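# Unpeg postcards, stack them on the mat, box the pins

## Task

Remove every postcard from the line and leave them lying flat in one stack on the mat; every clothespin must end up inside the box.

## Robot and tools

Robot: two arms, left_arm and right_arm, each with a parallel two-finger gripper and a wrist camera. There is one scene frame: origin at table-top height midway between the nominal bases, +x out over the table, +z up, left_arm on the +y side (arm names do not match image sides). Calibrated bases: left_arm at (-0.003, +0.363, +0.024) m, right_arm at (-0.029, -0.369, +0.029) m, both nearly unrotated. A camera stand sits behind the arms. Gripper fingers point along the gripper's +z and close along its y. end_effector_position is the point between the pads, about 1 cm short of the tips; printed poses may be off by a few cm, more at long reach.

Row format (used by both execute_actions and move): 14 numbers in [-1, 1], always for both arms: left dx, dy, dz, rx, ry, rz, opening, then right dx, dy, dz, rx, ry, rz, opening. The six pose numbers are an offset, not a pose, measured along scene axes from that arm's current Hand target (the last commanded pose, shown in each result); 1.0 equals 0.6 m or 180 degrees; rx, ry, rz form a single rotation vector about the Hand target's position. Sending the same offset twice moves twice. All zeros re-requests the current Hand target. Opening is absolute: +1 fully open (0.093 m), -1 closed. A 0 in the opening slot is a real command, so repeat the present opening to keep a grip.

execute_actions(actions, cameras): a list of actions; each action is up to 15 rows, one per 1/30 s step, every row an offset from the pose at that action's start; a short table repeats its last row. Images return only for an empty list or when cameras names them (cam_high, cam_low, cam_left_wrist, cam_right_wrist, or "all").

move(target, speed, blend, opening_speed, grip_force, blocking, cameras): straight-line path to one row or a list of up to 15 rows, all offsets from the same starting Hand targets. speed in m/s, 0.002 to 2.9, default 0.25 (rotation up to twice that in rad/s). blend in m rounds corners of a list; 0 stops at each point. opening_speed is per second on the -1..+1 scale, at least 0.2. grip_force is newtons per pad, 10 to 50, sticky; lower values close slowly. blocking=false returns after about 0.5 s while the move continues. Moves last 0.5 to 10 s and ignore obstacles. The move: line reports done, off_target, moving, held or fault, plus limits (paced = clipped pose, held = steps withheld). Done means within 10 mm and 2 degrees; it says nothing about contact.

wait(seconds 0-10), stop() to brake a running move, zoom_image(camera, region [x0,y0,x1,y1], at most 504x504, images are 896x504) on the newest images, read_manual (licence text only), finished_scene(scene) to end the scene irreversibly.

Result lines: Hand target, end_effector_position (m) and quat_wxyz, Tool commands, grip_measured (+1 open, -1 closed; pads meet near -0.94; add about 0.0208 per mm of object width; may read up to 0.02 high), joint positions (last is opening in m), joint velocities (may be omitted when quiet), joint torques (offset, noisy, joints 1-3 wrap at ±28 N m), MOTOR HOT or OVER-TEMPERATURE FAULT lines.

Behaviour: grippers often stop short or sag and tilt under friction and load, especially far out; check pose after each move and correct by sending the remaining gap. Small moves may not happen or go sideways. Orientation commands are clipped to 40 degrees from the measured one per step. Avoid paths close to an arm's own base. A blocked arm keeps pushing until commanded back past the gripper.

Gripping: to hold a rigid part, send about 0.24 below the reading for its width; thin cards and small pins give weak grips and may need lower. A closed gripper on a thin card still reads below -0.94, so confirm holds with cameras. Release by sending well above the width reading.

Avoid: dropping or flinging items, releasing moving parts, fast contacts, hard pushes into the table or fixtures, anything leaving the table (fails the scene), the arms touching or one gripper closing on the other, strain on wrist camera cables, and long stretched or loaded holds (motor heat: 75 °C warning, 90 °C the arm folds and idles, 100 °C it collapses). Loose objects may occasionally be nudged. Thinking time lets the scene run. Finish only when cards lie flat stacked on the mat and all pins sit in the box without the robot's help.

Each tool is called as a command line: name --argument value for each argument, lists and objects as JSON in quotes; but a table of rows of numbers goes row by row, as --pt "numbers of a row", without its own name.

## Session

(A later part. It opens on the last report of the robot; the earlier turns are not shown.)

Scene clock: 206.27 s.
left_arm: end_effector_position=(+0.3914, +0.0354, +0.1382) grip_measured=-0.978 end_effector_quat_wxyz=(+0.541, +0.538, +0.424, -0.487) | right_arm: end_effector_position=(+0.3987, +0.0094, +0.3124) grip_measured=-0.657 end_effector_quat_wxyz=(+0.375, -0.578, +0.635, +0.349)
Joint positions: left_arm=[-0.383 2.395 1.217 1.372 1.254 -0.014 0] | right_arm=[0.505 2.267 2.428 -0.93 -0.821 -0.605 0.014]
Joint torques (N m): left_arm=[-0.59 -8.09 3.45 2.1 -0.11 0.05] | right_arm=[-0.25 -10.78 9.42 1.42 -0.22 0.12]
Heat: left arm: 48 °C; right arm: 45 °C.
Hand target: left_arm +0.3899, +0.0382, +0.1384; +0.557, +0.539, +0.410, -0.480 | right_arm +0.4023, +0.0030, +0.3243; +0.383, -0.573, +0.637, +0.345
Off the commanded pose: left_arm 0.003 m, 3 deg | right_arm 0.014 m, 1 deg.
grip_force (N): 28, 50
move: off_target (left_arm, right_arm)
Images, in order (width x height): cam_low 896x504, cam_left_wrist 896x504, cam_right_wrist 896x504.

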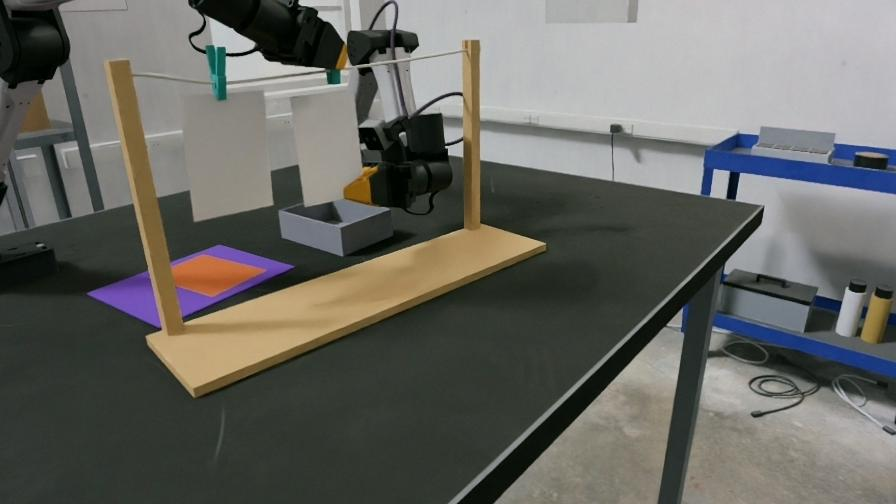

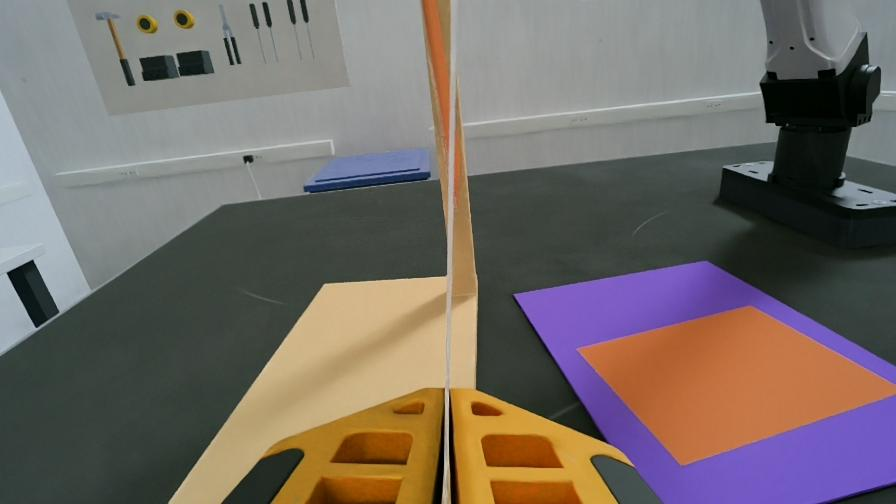

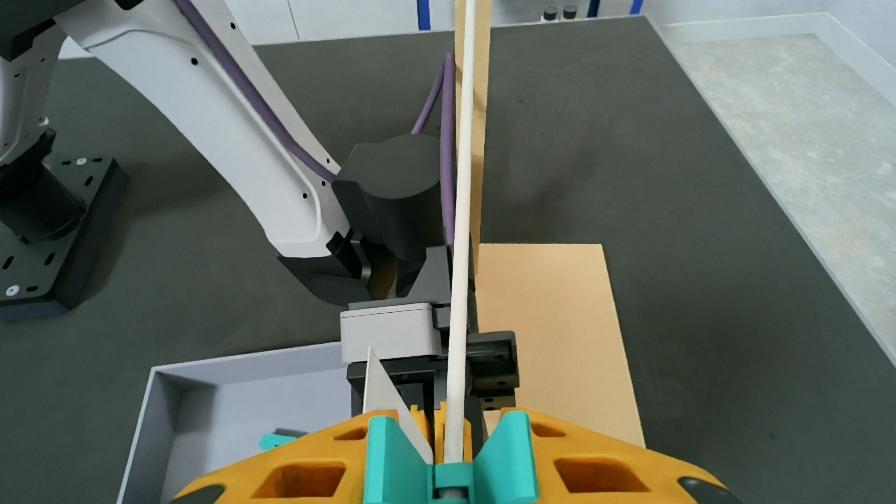

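move --pt "-0.167 0.037 0.03 0 0 0 -1 0 0 0 0 0 0 -0.7" --pt "-0.26 0.03 0.12 0.1159 0.562 0.0894 -1 0 0 0.1 0 0 0 -0.7" --grip_force '[28,50]' --speed 0.12 --blend 0.02 --cameras '["all"]'

Scene clock: 216.07 s.
left_arm: end_effector_position=(+0.2324, +0.0616, +0.1870) grip_measured=-0.978 end_effector_quat_wxyz=(-0.012, -0.011, +0.823, -0.568) | right_arm: end_effector_position=(+0.4015, +0.0100, +0.3478) grip_measured=-0.657 end_effector_quat_wxyz=(+0.381, -0.550, +0.649, +0.362)
Joint positions: left_arm=[-0.554 1.458 0.769 0.051 0.93 -1.07 0] | right_arm=[0.503 2.413 2.826 -1.128 -0.821 -0.508 0.014]
Joint torques (N m): left_arm=[-0.95 -6.84 10.1 1.26 0.16 -0.01] | right_arm=[-0.13 -14.11 8.5 1.96 -0.11 0.14]
Heat: left arm: 47 °C; right arm: 46 °C.
Hand target: left_arm +0.2339, +0.0562, +0.2104; +0.000, +0.001, +0.819, -0.574 | right_arm +0.4023, +0.0030, +0.3843; +0.383, -0.573, +0.637, +0.345
Off the commanded pose: left_arm 0.024 m, 2 deg | right_arm 0.037 m, 4 deg.
elbow stopped short (right arm): the move would have taken joint 3 (elbow) straighter than the controller allows.
grip_force (N): 28, 50
move: off_target (left_arm, right_arm)

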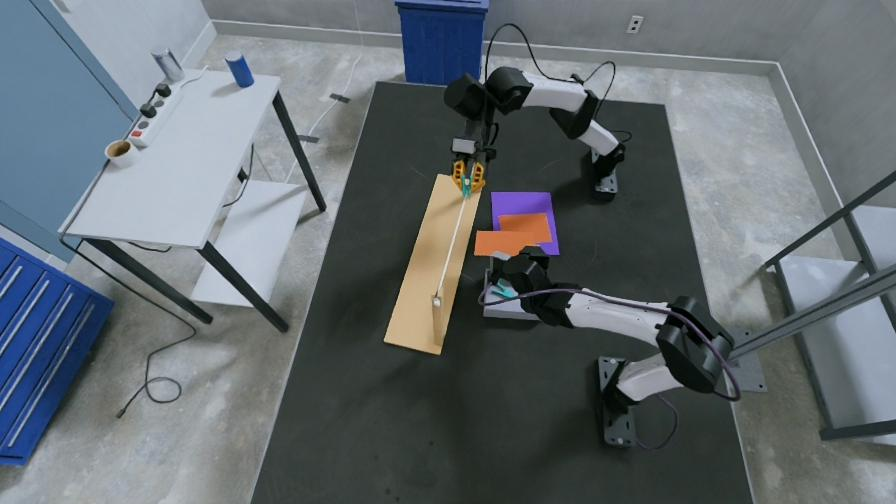

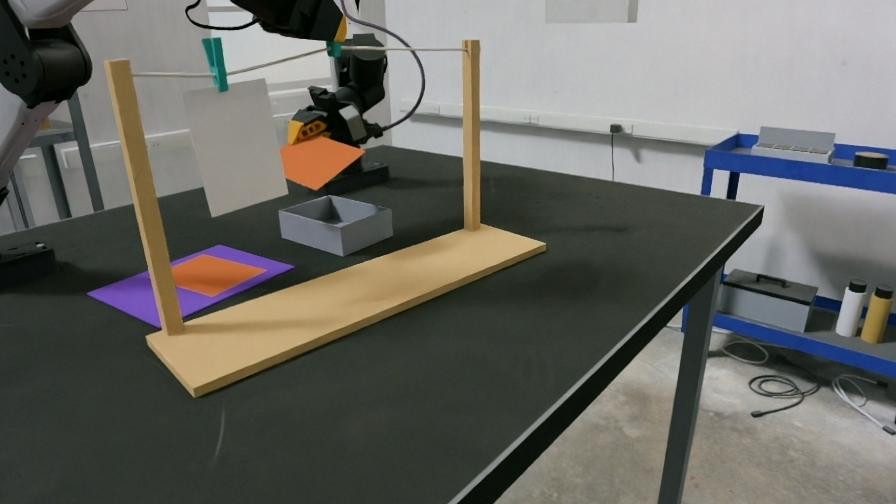

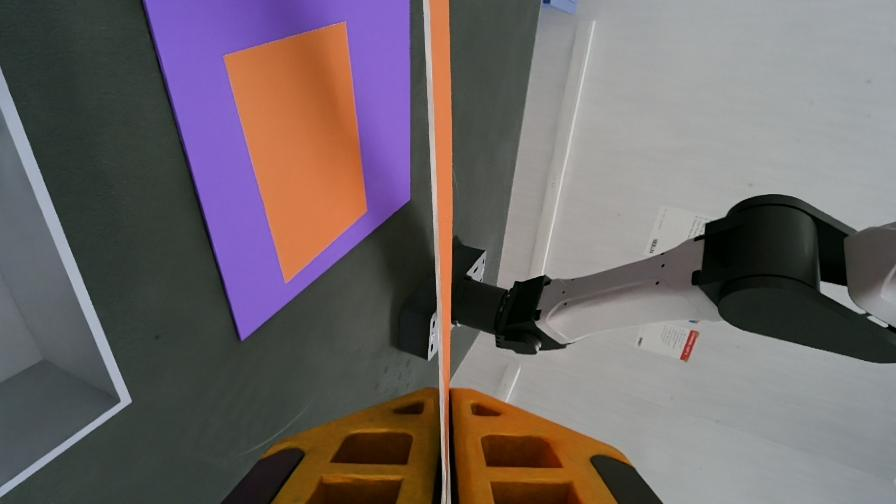

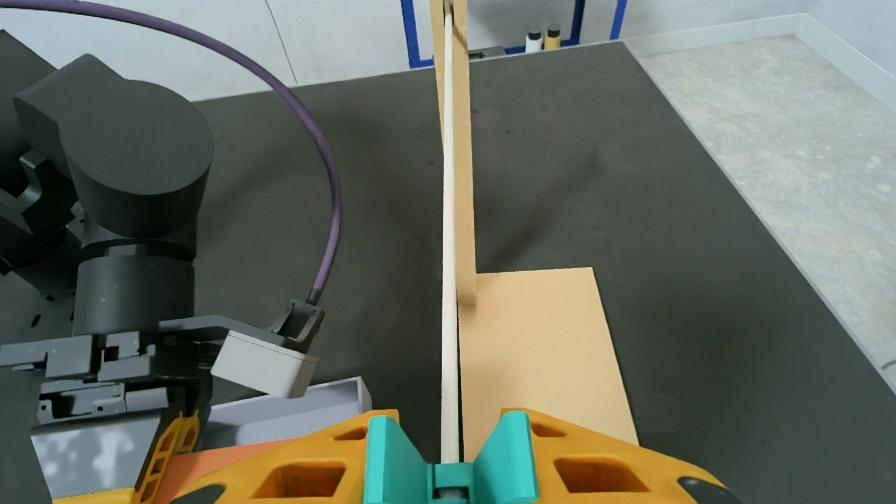

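move --target '[0,0,0,0,0,0,-1,0,0,0,0,0,0,-0.85]' --grip_force '[28,50]' --opening_speed 0.4 --cameras '["cam_low","cam_right_wrist"]'

zoom_image --camera "cam_low" --region '[270, 10, 400, 110]'

Scene clock: 217.13 s.
left_arm: end_effector_position=(+0.2324, +0.0616, +0.1870) grip_measured=-0.978 end_effector_quat_wxyz=(-0.012, -0.011, +0.823, -0.568) | right_arm: end_effector_position=(+0.4015, +0.0100, +0.3478) grip_measured=-0.657 end_effector_quat_wxyz=(+0.381, -0.550, +0.649, +0.362)
Joint positions: left_arm=[-0.554 1.458 0.769 0.051 0.93 -1.07 0] | right_arm=[0.503 2.413 2.826 -1.128 -0.821 -0.508 0.014]
Joint torques (N m): left_arm=[-1.01 -6.91 10.13 1.26 0.16 0] | right_arm=[-0.13 -14.09 8.49 1.97 -0.1 0.16]
Heat: left arm: 47 °C; right arm: 46 °C.
Hand target: left_arm +0.2339, +0.0562, +0.2104; +0.000, +0.001, +0.819, -0.574 | right_arm +0.4023, +0.0030, +0.3843; +0.383, -0.573, +0.637, +0.345
Off the commanded pose: left_arm 0.024 m, 2 deg | right_arm 0.037 m, 4 deg.
elbow stopped short (right arm): the move would have taken joint 3 (elbow) straighter than the controller allows.
grip_force (N): 28, 50
move: off_target (left_arm, right_arm)
Images, in order (width x height): cam_low 896x504, cam_right_wrist 896x504.

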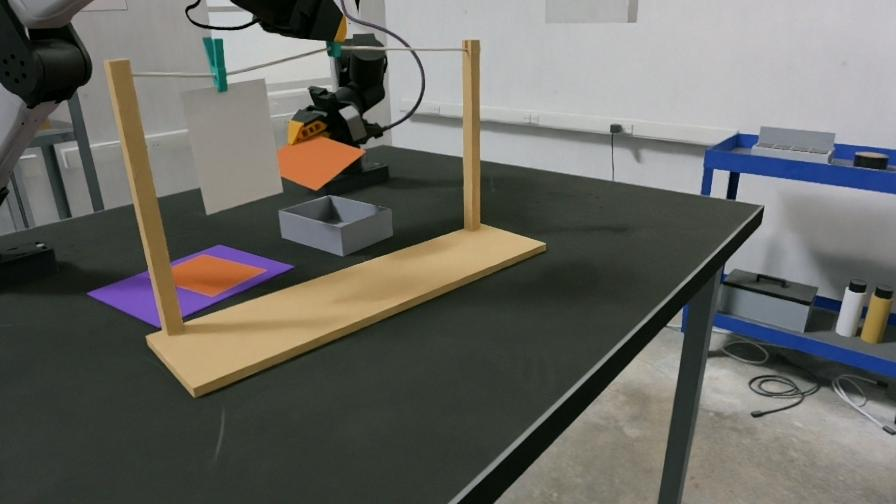

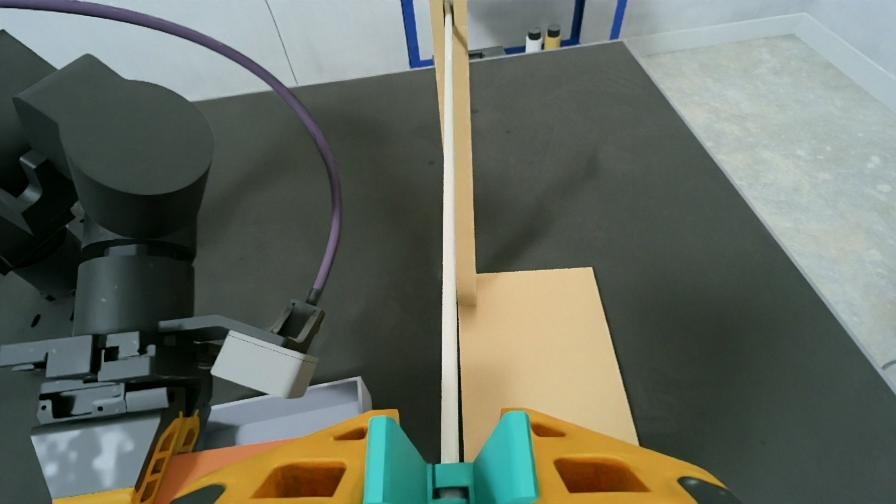

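Scaled by 3.877 from the camera's 896x504 image, which has a finer 1280x720 frame.

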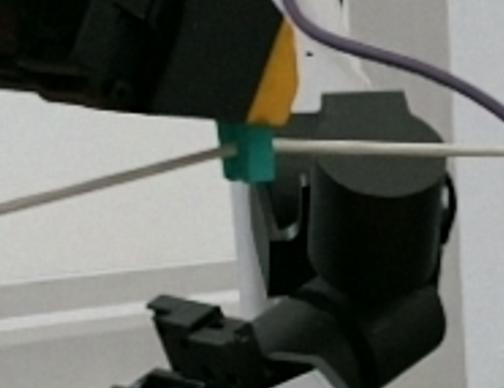

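move --pt "0 0 0 0 0 0 -1 0 0 -0.095 0 0 0 -0.7" --pt "0 0 0 0 0 0 -1 0 0 -0.095 0 0 0 -0.3" --pt "0 0 0 0 0 0 -1 0 0 -0.055 0 0 0 -0.3" --grip_force '[28,50]' --opening_speed 0.4 --speed 0.06 --cameras '["cam_low","cam_right_wrist"]'

zoom_image --camera "cam_low" --region '[270, 10, 400, 110]'

Scene clock: 222.97 s.
left_arm: end_effector_position=(+0.2322, +0.0616, +0.1868) grip_measured=-0.978 end_effector_quat_wxyz=(-0.013, -0.011, +0.823, -0.567) | right_arm: end_effector_position=(+0.4051, +0.0051, +0.3433) grip_measured=-0.302 end_effector_quat_wxyz=(+0.390, -0.570, +0.635, +0.347)
Joint positions: left_arm=[-0.554 1.458 0.769 0.05 0.93 -1.07 0] | right_arm=[0.493 2.408 2.806 -1.129 -0.821 -0.586 0.031]
Joint torques (N m): left_arm=[-1.01 -6.91 10.07 1.26 0.16 0] | right_arm=[-0.21 -10.91 8.57 1.42 -0.2 0.15]
Heat: left arm: 46 °C; right arm: 47 °C.
Hand target: left_arm +0.2339, +0.0562, +0.2104; +0.000, +0.001, +0.819, -0.574 | right_arm +0.4023, +0.0030, +0.3513; +0.383, -0.573, +0.637, +0.345
Off the commanded pose: left_arm 0.024 m, 2 deg | right_arm 0.009 m, 1 deg.
grip_force (N): 28, 50
move: off_target (left_arm); target 2's new opening was sent with right_arm's hand 0.029 m and 6 deg from that target
Images, in order (width x height): cam_low 896x504, cam_right_wrist 896x504.

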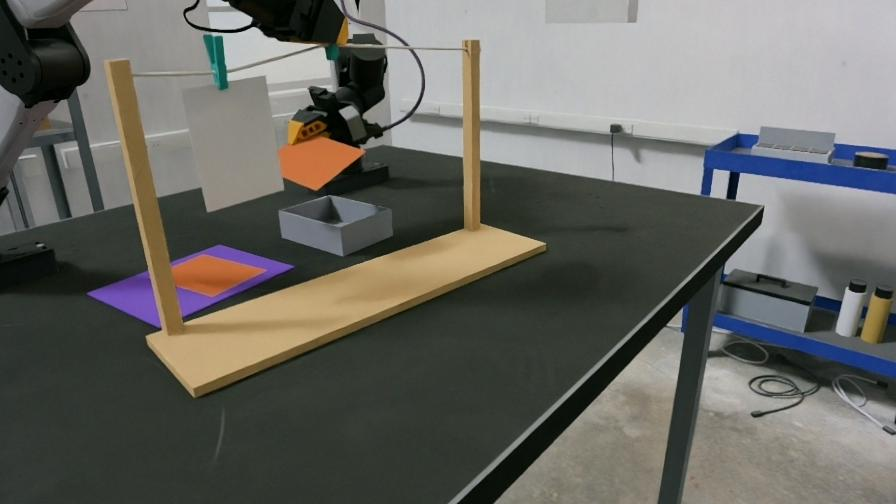

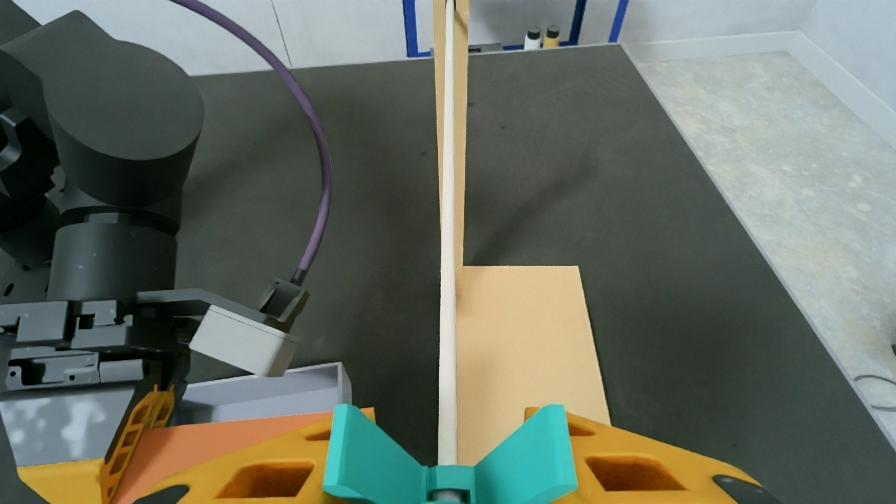

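Scaled by 3.877 from the camera's 896x504 image, which has a finer 1280x720 frame.

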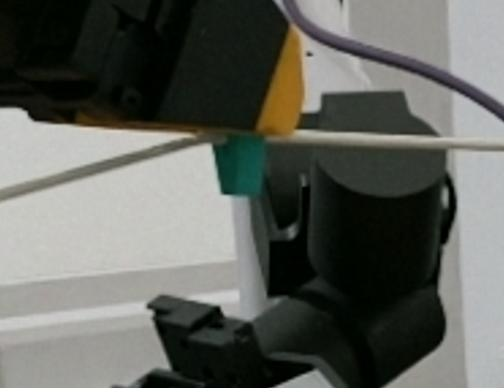

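move --pt "0 0 0 0 0 0 -1 0 0 0 0 0 0 0.1" --pt "0 0 0 0 0 0 -1 -0.008 0.0 -0.03 0 0 0 0.1" --grip_force '[28,50]' --opening_speed 0.4 --speed 0.06 --cameras '["cam_low","cam_right_wrist"]'

zoom_image --camera "cam_low" --region '[270, 10, 400, 110]'

Scene clock: 226.60 s.
left_arm: end_effector_position=(+0.2322, +0.0616, +0.1868) grip_measured=-0.978 end_effector_quat_wxyz=(-0.013, -0.011, +0.823, -0.567) | right_arm: end_effector_position=(+0.3996, +0.0022, +0.2970) grip_measured=+0.098 end_effector_quat_wxyz=(+0.332, -0.562, +0.667, +0.359)
Joint positions: left_arm=[-0.554 1.458 0.769 0.05 0.93 -1.07 0] | right_arm=[0.493 2.346 2.557 -1.083 -0.821 -0.591 0.05]
Joint torques (N m): left_arm=[-0.99 -6.83 10.15 1.25 0.16 -0.01] | right_arm=[0.08 -16.09 4.78 2.12 -0.25 -0.05]
Heat: left arm: 47 °C; right arm: 48 °C.
Hand target: left_arm +0.2339, +0.0562, +0.2104; +0.000, +0.001, +0.819, -0.574 | right_arm +0.3975, +0.0030, +0.3333; +0.383, -0.573, +0.637, +0.345
Off the commanded pose: left_arm 0.024 m, 2 deg | right_arm 0.036 m, 7 deg.
grip_force (N): 28, 50
move: off_target (left_arm, right_arm)
Images, in order (width x height): cam_low 896x504, cam_right_wrist 896x504.

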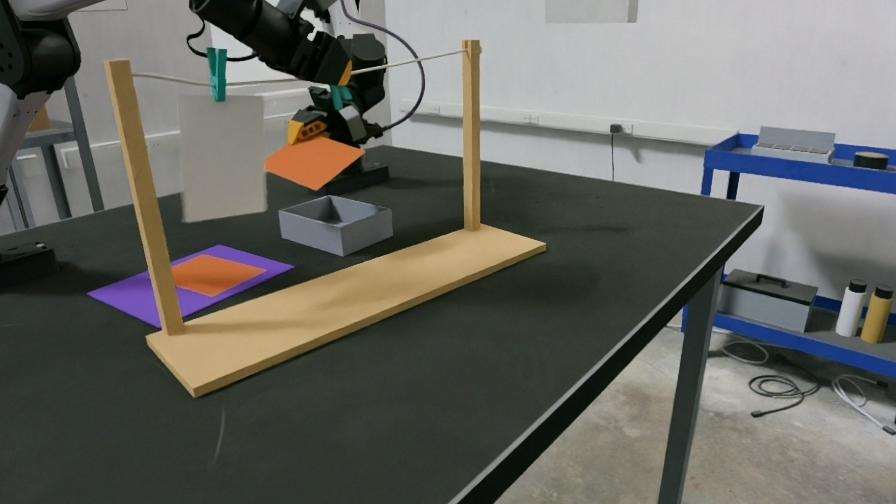

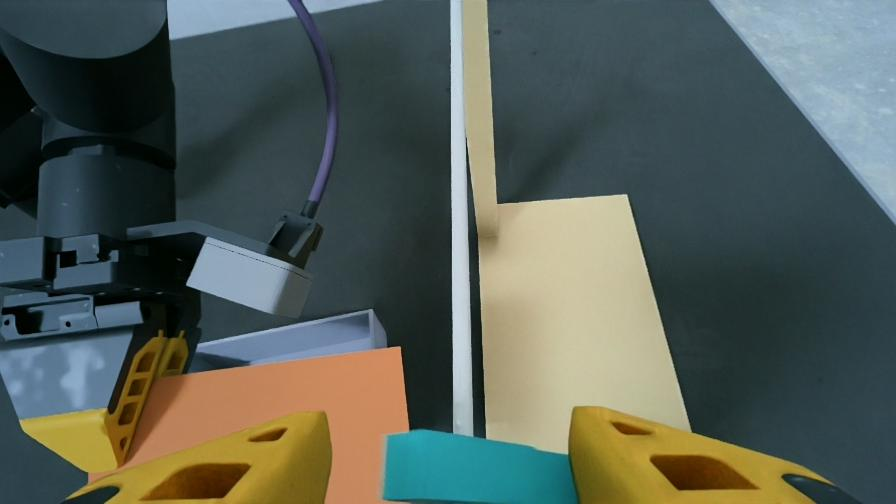

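Scaled by 3.877 from the camera's 896x504 image, which has a finer 1280x720 frame.

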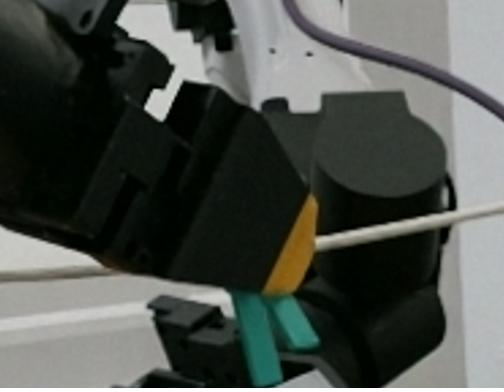

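move --pt "0 0 0 0 0 0 -1 0 0 0.12 0 0 0 0.5" --pt "0 0 0 0 0 0 -1 -0.396 -0.438 -0.05 0.0153 -0.0075 -0.2174 0.5" --grip_force '[28,50]' --speed 0.2 --blend 0.03 --cameras '["all"]'

Scene clock: 230.87 s.
left_arm: end_effector_position=(+0.2322, +0.0616, +0.1868) grip_measured=-0.978 end_effector_quat_wxyz=(-0.013, -0.011, +0.823, -0.567) | right_arm: end_effector_position=(+0.1645, -0.2630, +0.3126) grip_measured=+0.498 end_effector_quat_wxyz=(+0.515, -0.312, +0.775, +0.192)
Joint positions: left_arm=[-0.554 1.458 0.769 0.05 0.93 -1.07 0] | right_arm=[0.02 0.575 0.876 -0.821 -0.647 -0.359 0.069]
Joint torques (N m): left_arm=[-0.99 -6.8 10.17 1.25 0.15 0] | right_arm=[-0.27 1.35 4.78 1.64 -0.44 -0.14]
Heat: left arm: 48 °C; right arm: 47 °C.
Hand target: left_arm +0.2339, +0.0562, +0.2104; +0.000, +0.001, +0.819, -0.574 | right_arm +0.1599, -0.2598, +0.3033; +0.497, -0.322, +0.780, +0.205
Off the commanded pose: left_arm 0.024 m, 2 deg | right_arm 0.011 m, 3 deg.
elbow stopped short (right arm): the move would have taken joint 3 (elbow) straighter than the controller allows.
grip_force (N): 28, 50
move: off_target (left_arm, right_arm)

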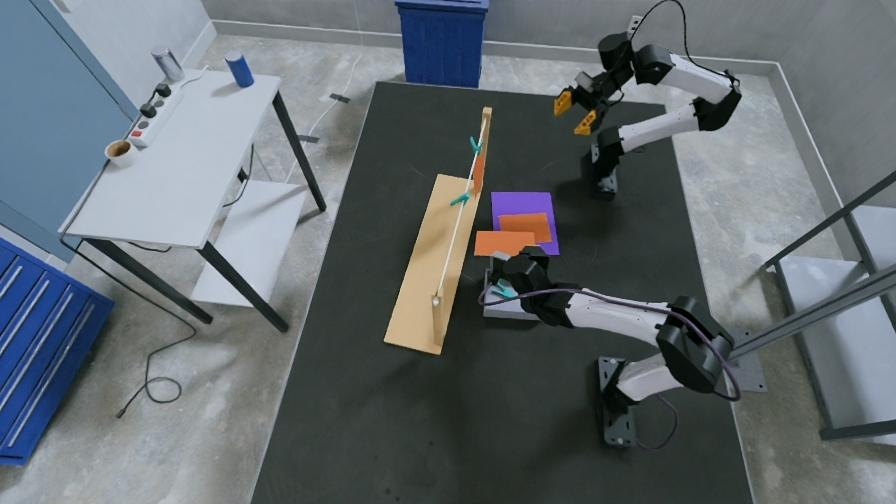

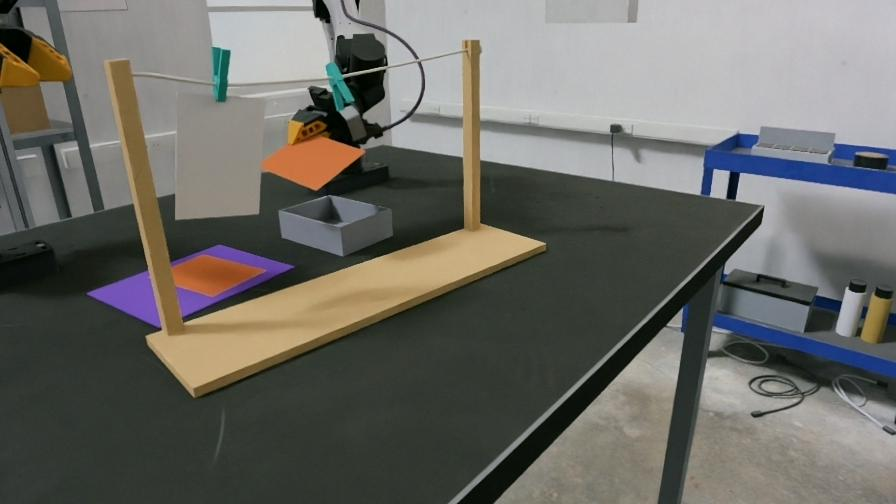

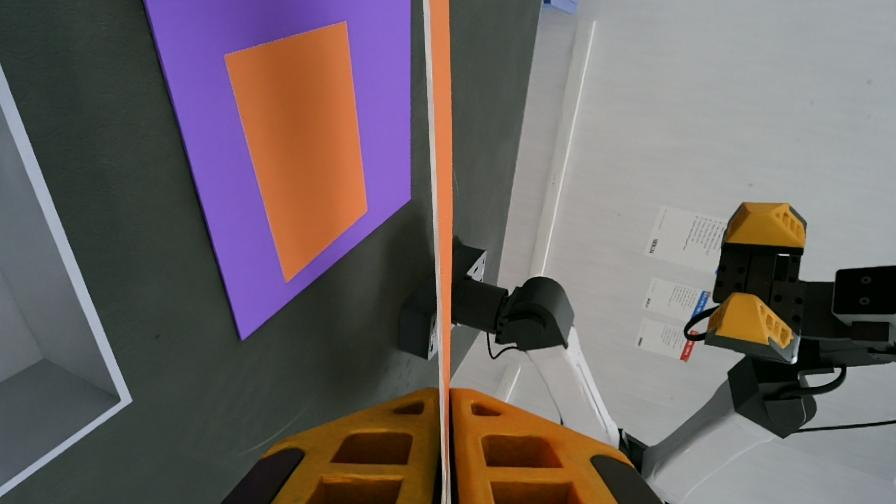

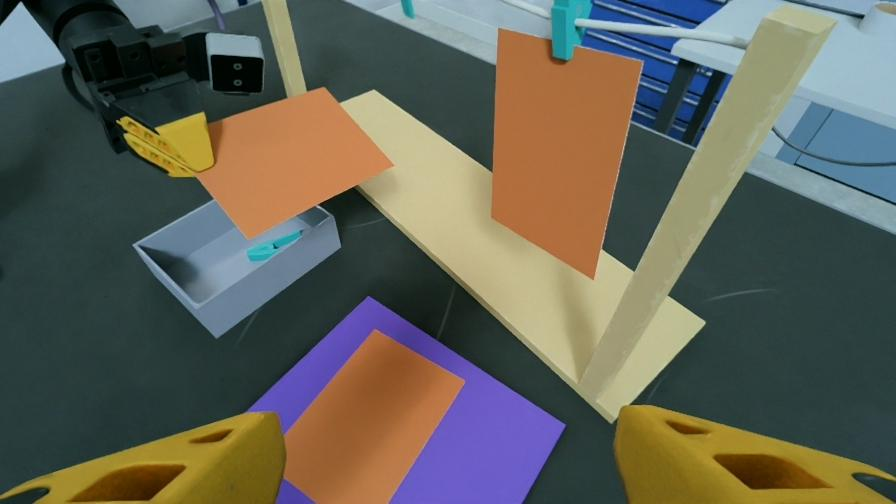

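move --pt "-0.05 -0.15 -0.04 0 0 0 -1 0 0 0 0 0 0 0.5" --pt "-0.07 -0.235 -0.17 0 0 0 -1 0 0 0 0 0 0 0.5" --grip_force '[28,50]' --speed 0.12 --blend 0.03 --cameras '["cam_left_wrist","cam_right_wrist","cam_high"]'

Scene clock: 233.93 s.
left_arm: end_effector_position=(+0.1783, -0.0679, +0.0840) grip_measured=-0.978 end_effector_quat_wxyz=(-0.029, -0.011, +0.843, -0.538) | right_arm: end_effector_position=(+0.1645, -0.2630, +0.3126) grip_measured=+0.498 end_effector_quat_wxyz=(+0.515, -0.313, +0.775, +0.191)
Joint positions: left_arm=[-0.985 1.921 0.802 0.599 0.565 -1.34 0] | right_arm=[0.02 0.575 0.876 -0.821 -0.647 -0.361 0.069]
Joint torques (N m): left_arm=[-0.84 -6.17 8.1 2.56 -0.04 0.02] | right_arm=[-0.29 1.33 4.81 1.64 -0.43 -0.14]
Heat: left arm: 48 °C; right arm: 46 °C.
Hand target: left_arm +0.1919, -0.0848, +0.1084; +0.000, +0.001, +0.819, -0.574 | right_arm +0.1599, -0.2598, +0.3033; +0.497, -0.322, +0.780, +0.205
Off the commanded pose: left_arm 0.033 m, 6 deg | right_arm 0.011 m, 3 deg.
grip_force (N): 28, 50
move: off_target (left_arm, right_arm)
Images, in order (width x height): cam_high 896x504, cam_left_wrist 896x504, cam_right_wrist 896x504.

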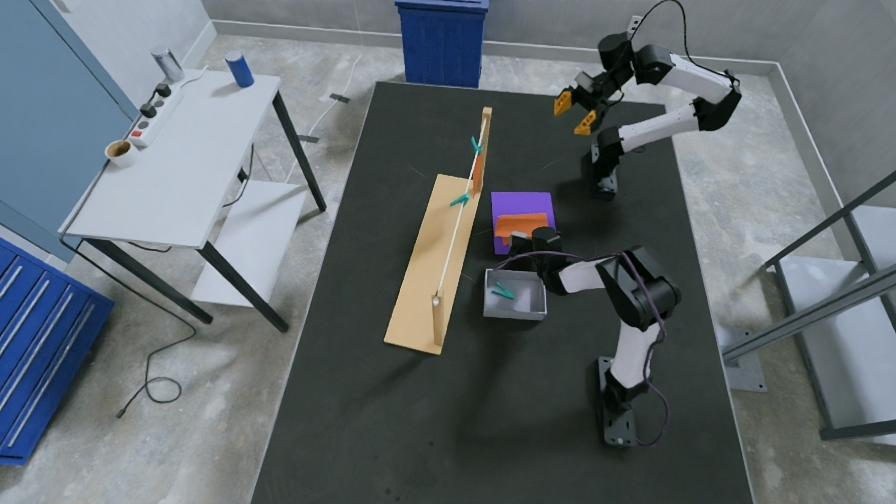

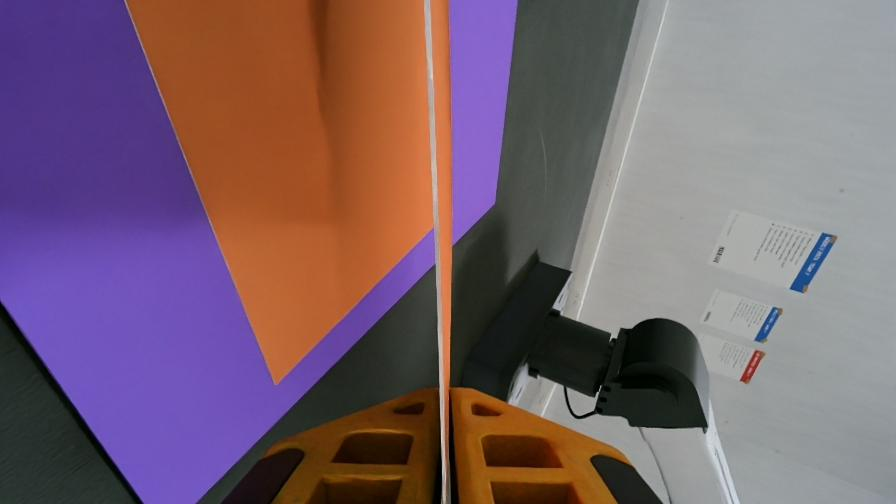

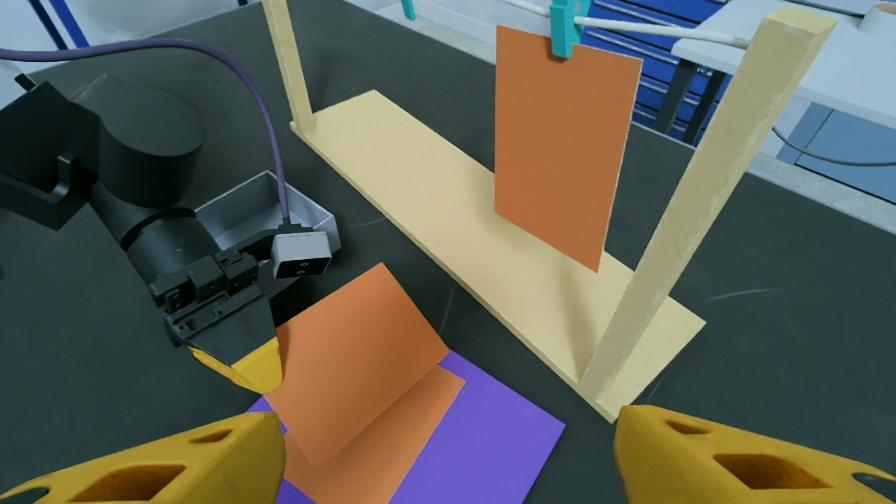

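move --target '[0.02,-0.033,-0.068,0,0,0,-1,0,0,0,0,0,0,0.5]' --grip_force '[28,50]' --speed 0.08 --cameras '["cam_left_wrist","cam_right_wrist"]'

Scene clock: 235.47 s.
left_arm: end_effector_position=(+0.1936, -0.0904, +0.0502) grip_measured=-0.978 end_effector_quat_wxyz=(-0.023, -0.008, +0.837, -0.546) | right_arm: end_effector_position=(+0.1645, -0.2630, +0.3126) grip_measured=+0.498 end_effector_quat_wxyz=(+0.515, -0.313, +0.775, +0.191)
Joint positions: left_arm=[-0.985 2.116 0.889 0.731 0.564 -1.341 0] | right_arm=[0.02 0.575 0.876 -0.821 -0.647 -0.361 0.069]
Joint torques (N m): left_arm=[-0.94 -6.75 7.19 2.42 -0.07 0.02] | right_arm=[-0.31 1.39 4.75 1.64 -0.44 -0.14]
Heat: left arm: 48 °C; right arm: 46 °C.
Hand target: left_arm +0.2039, -0.1046, +0.0676; +0.000, +0.001, +0.819, -0.574 | right_arm +0.1599, -0.2598, +0.3033; +0.497, -0.322, +0.780, +0.205
Off the commanded pose: left_arm 0.025 m, 5 deg | right_arm 0.011 m, 3 deg.
grip_force (N): 28, 50
move: off_target (left_arm, right_arm)
Images, in order (width x height): cam_left_wrist 896x504, cam_right_wrist 896x504.

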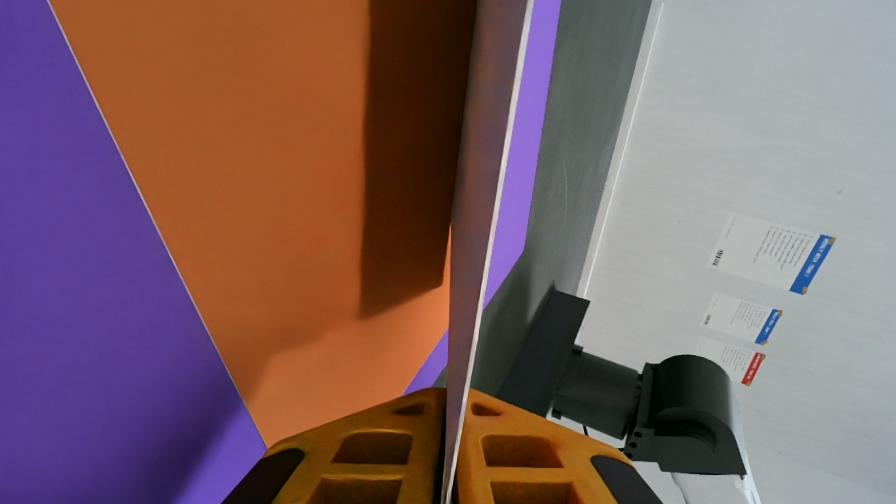

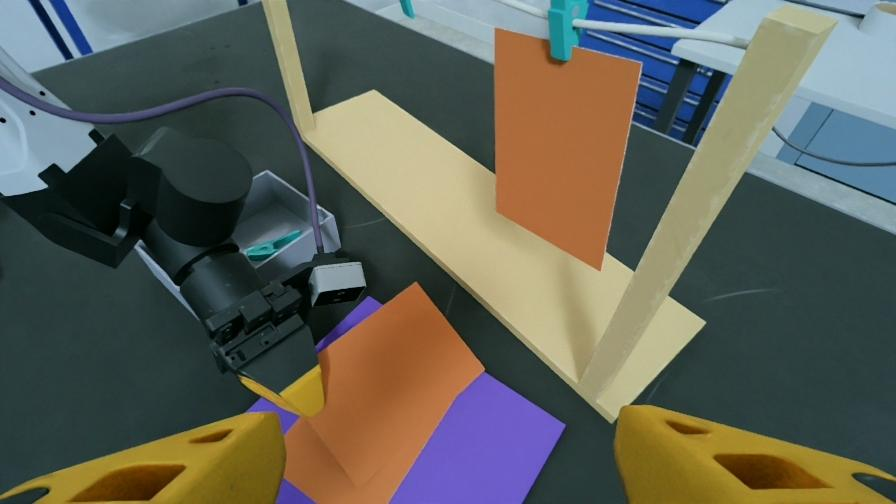

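execute_actions --actions '[]'

Scene clock: 236.53 s.
left_arm: end_effector_position=(+0.1936, -0.0904, +0.0502) grip_measured=-0.978 end_effector_quat_wxyz=(-0.023, -0.008, +0.837, -0.546) | right_arm: end_effector_position=(+0.1645, -0.2630, +0.3126) grip_measured=+0.498 end_effector_quat_wxyz=(+0.515, -0.313, +0.775, +0.191)
Joint positions: left_arm=[-0.985 2.116 0.889 0.731 0.564 -1.341 0] | right_arm=[0.02 0.575 0.876 -0.821 -0.647 -0.361 0.069]
Joint velocities: within noise
Joint torques (N m): left_arm=[-0.99 -6.72 7.17 2.43 -0.08 0.01] | right_arm=[-0.24 1.35 4.77 1.64 -0.44 -0.14]
Heat: left arm: 48 °C; right arm: 45 °C.
Hand target: left_arm +0.2039, -0.1046, +0.0676; +0.000, +0.001, +0.819, -0.574 | right_arm +0.1599, -0.2598, +0.3033; +0.497, -0.322, +0.780, +0.205
Tool commands: left_gripper/opening=-1.0 right_gripper/opening=+0.5
Off the commanded pose: left_arm 0.025 m, 5 deg | right_arm 0.011 m, 3 deg.
grip_force (N): 28, 50

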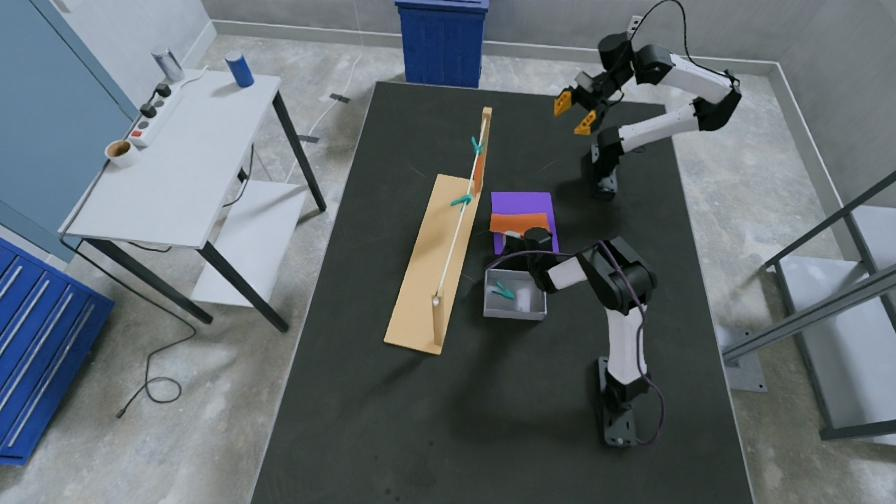

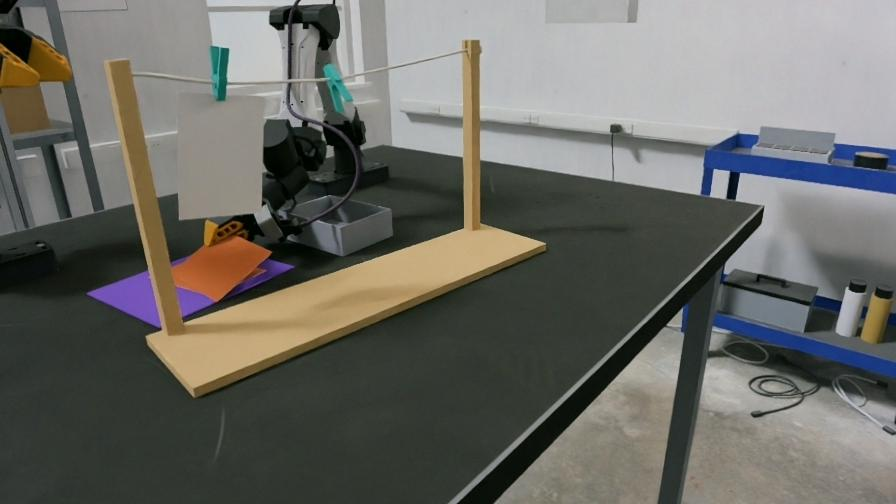

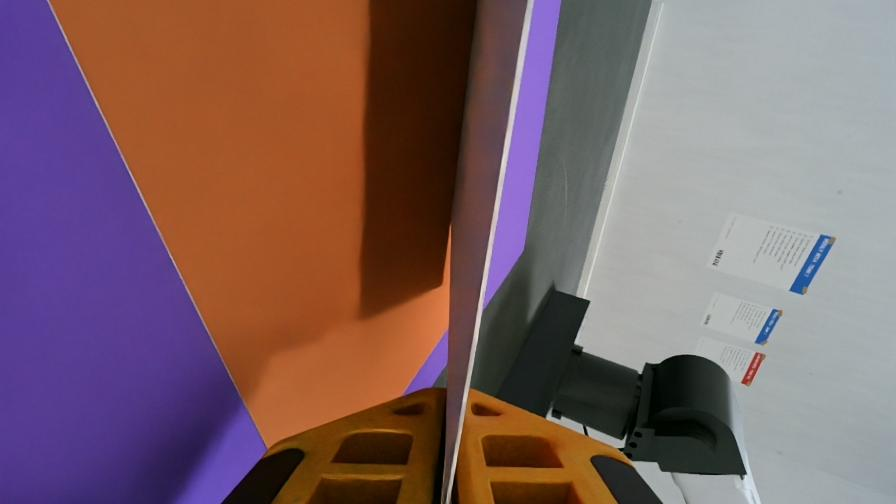

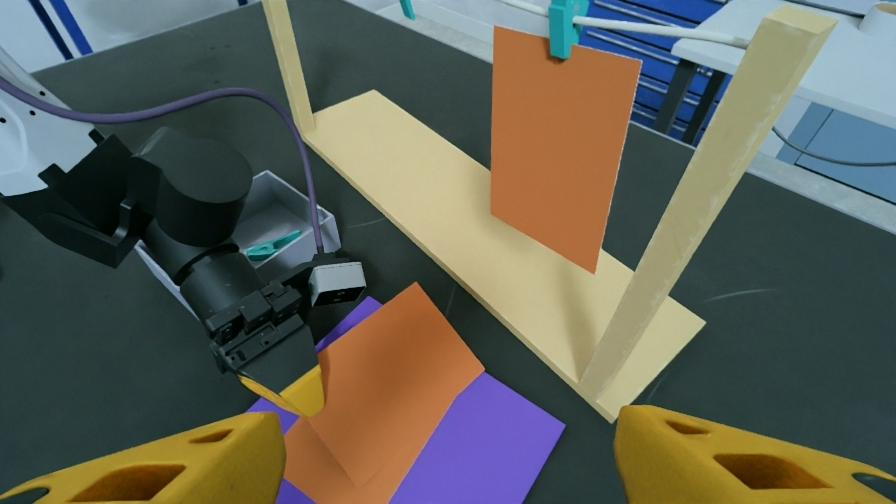

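move --target '[-0.017,-0.01,-0.07,0,0,0,-1,0,0,0,0,0,0,0.5]' --speed 0.08 --cameras '["cam_left_wrist","cam_right_wrist"]'

zoom_image --camera "cam_right_wrist" --region '[200, 230, 620, 504]'

Scene clock: 237.87 s.
left_arm: end_effector_position=(+0.1939, -0.1070, +0.0405) grip_measured=-0.978 end_effector_quat_wxyz=(-0.001, +0.015, +0.807, -0.590) | right_arm: end_effector_position=(+0.1645, -0.2630, +0.3126) grip_measured=+0.498 end_effector_quat_wxyz=(+0.515, -0.313, +0.775, +0.191)
Joint positions: left_arm=[-1.004 2.251 0.907 0.978 0.562 -1.353 0] | right_arm=[0.02 0.575 0.876 -0.821 -0.647 -0.361 0.069]
Joint torques (N m): left_arm=[-1.09 -6.01 5.09 1.68 -0.3 0.01] | right_arm=[-0.29 1.37 4.78 1.64 -0.45 -0.12]
Heat: left arm: 48 °C; right arm: 45 °C.
Hand target: left_arm +0.1937, -0.1106, +0.0256; +0.000, +0.001, +0.819, -0.574 | right_arm +0.1599, -0.2598, +0.3033; +0.497, -0.322, +0.780, +0.205
Off the commanded pose: left_arm 0.015 m, 3 deg | right_arm 0.011 m, 3 deg.
grip_force (N): 28, 50
move: off_target (left_arm, right_arm)
Images, in order (width x height): cam_left_wrist 896x504, cam_right_wrist 896x504.

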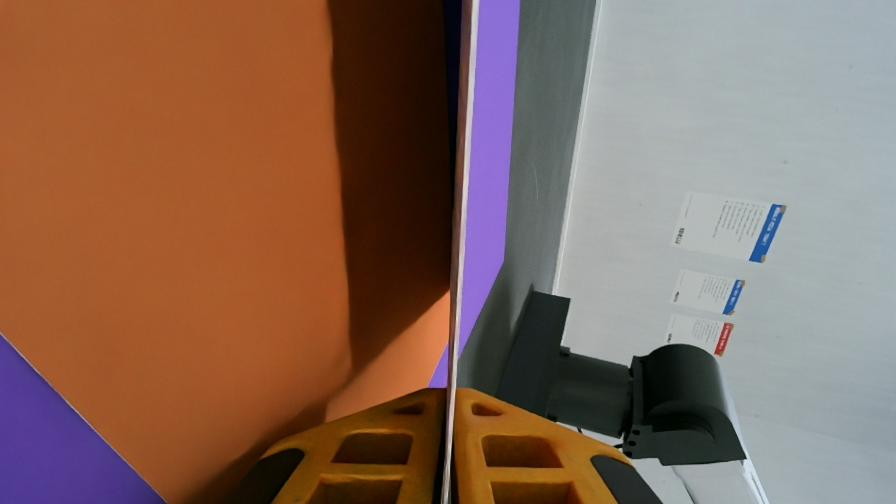

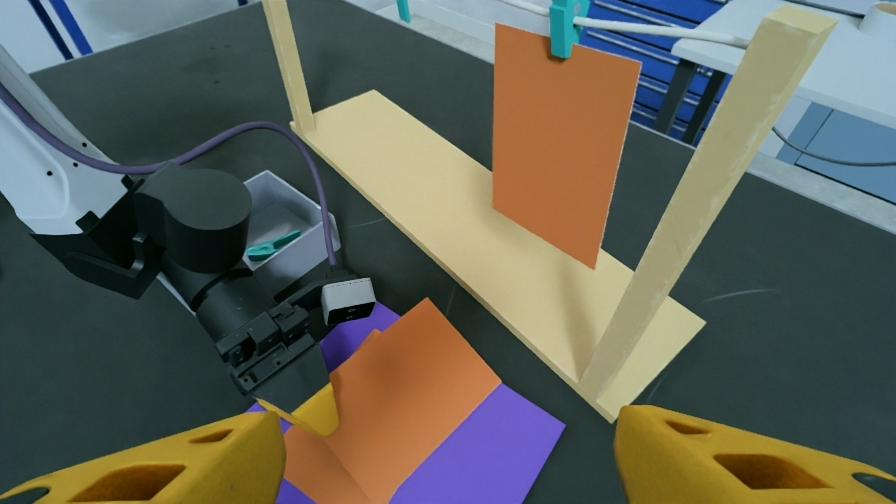

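Scaled by 1.200 from the camera's 896x504 image, which has a finer 1280x720 frame.

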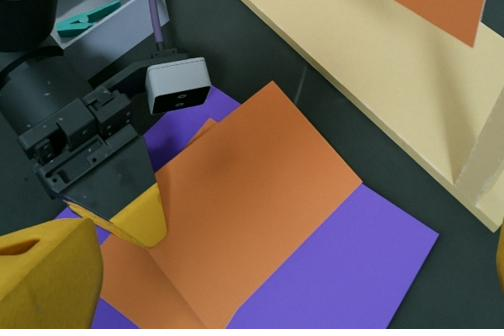

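move --target '[-0.04,-0.008,-0.02,0,0,0,-1,0,0,0,0,0,0,0.5]' --speed 0.08 --cameras '["cam_right_wrist","cam_high"]'

zoom_image --camera "cam_high" --region '[440, 160, 620, 340]'

Scene clock: 239.03 s.
left_arm: end_effector_position=(+0.1819, -0.1185, +0.0390) grip_measured=-0.978 end_effector_quat_wxyz=(+0.013, +0.010, +0.801, -0.598) | right_arm: end_effector_position=(+0.1645, -0.2630, +0.3126) grip_measured=+0.498 end_effector_quat_wxyz=(+0.515, -0.313, +0.775, +0.191)
Joint positions: left_arm=[-1.057 2.277 0.907 1.042 0.487 -1.378 0] | right_arm=[0.02 0.575 0.876 -0.821 -0.647 -0.361 0.069]
Joint torques (N m): left_arm=[-1.88 -5.64 2.44 1.83 -0.15 -0.01] | right_arm=[-0.28 1.42 4.78 1.62 -0.42 -0.12]
Heat: left arm: 47 °C; right arm: 45 °C.
Hand target: left_arm +0.1697, -0.1154, +0.0136; +0.000, +0.001, +0.819, -0.574 | right_arm +0.1599, -0.2598, +0.3033; +0.497, -0.322, +0.780, +0.205
Off the commanded pose: left_arm 0.028 m, 4 deg | right_arm 0.011 m, 3 deg.
grip_force (N): 28, 50
move: off_target (left_arm, right_arm)
Images, in order (width x height): cam_high 896x504, cam_right_wrist 896x504.

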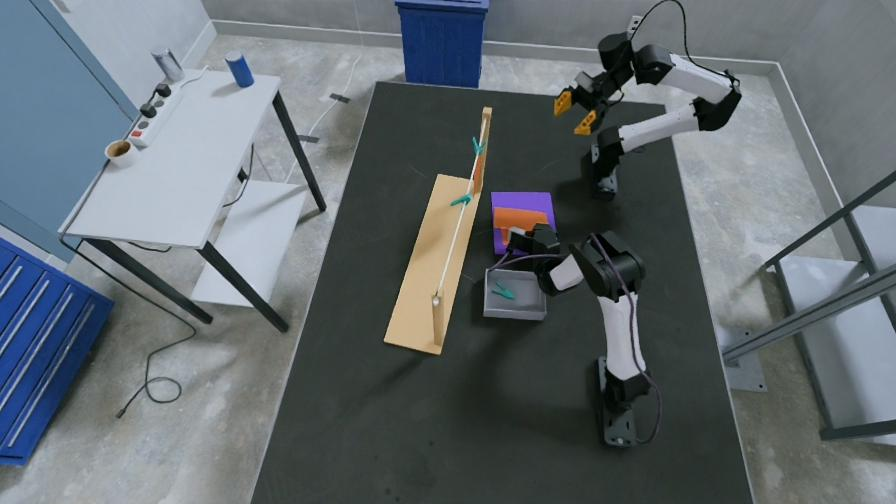

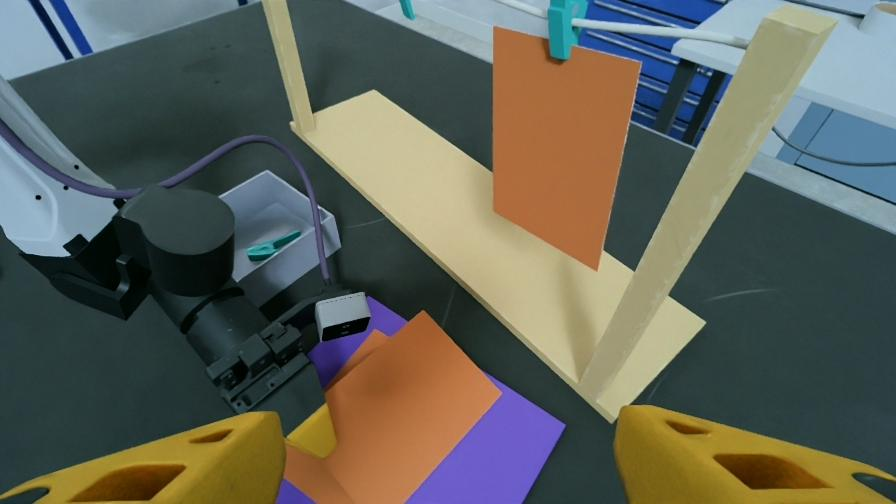

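Scaled by 2.800 from the camera's 896x504 image, which has a finer 1280x720 frame.

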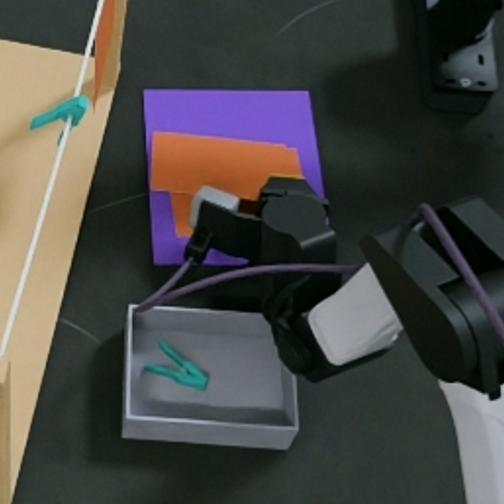

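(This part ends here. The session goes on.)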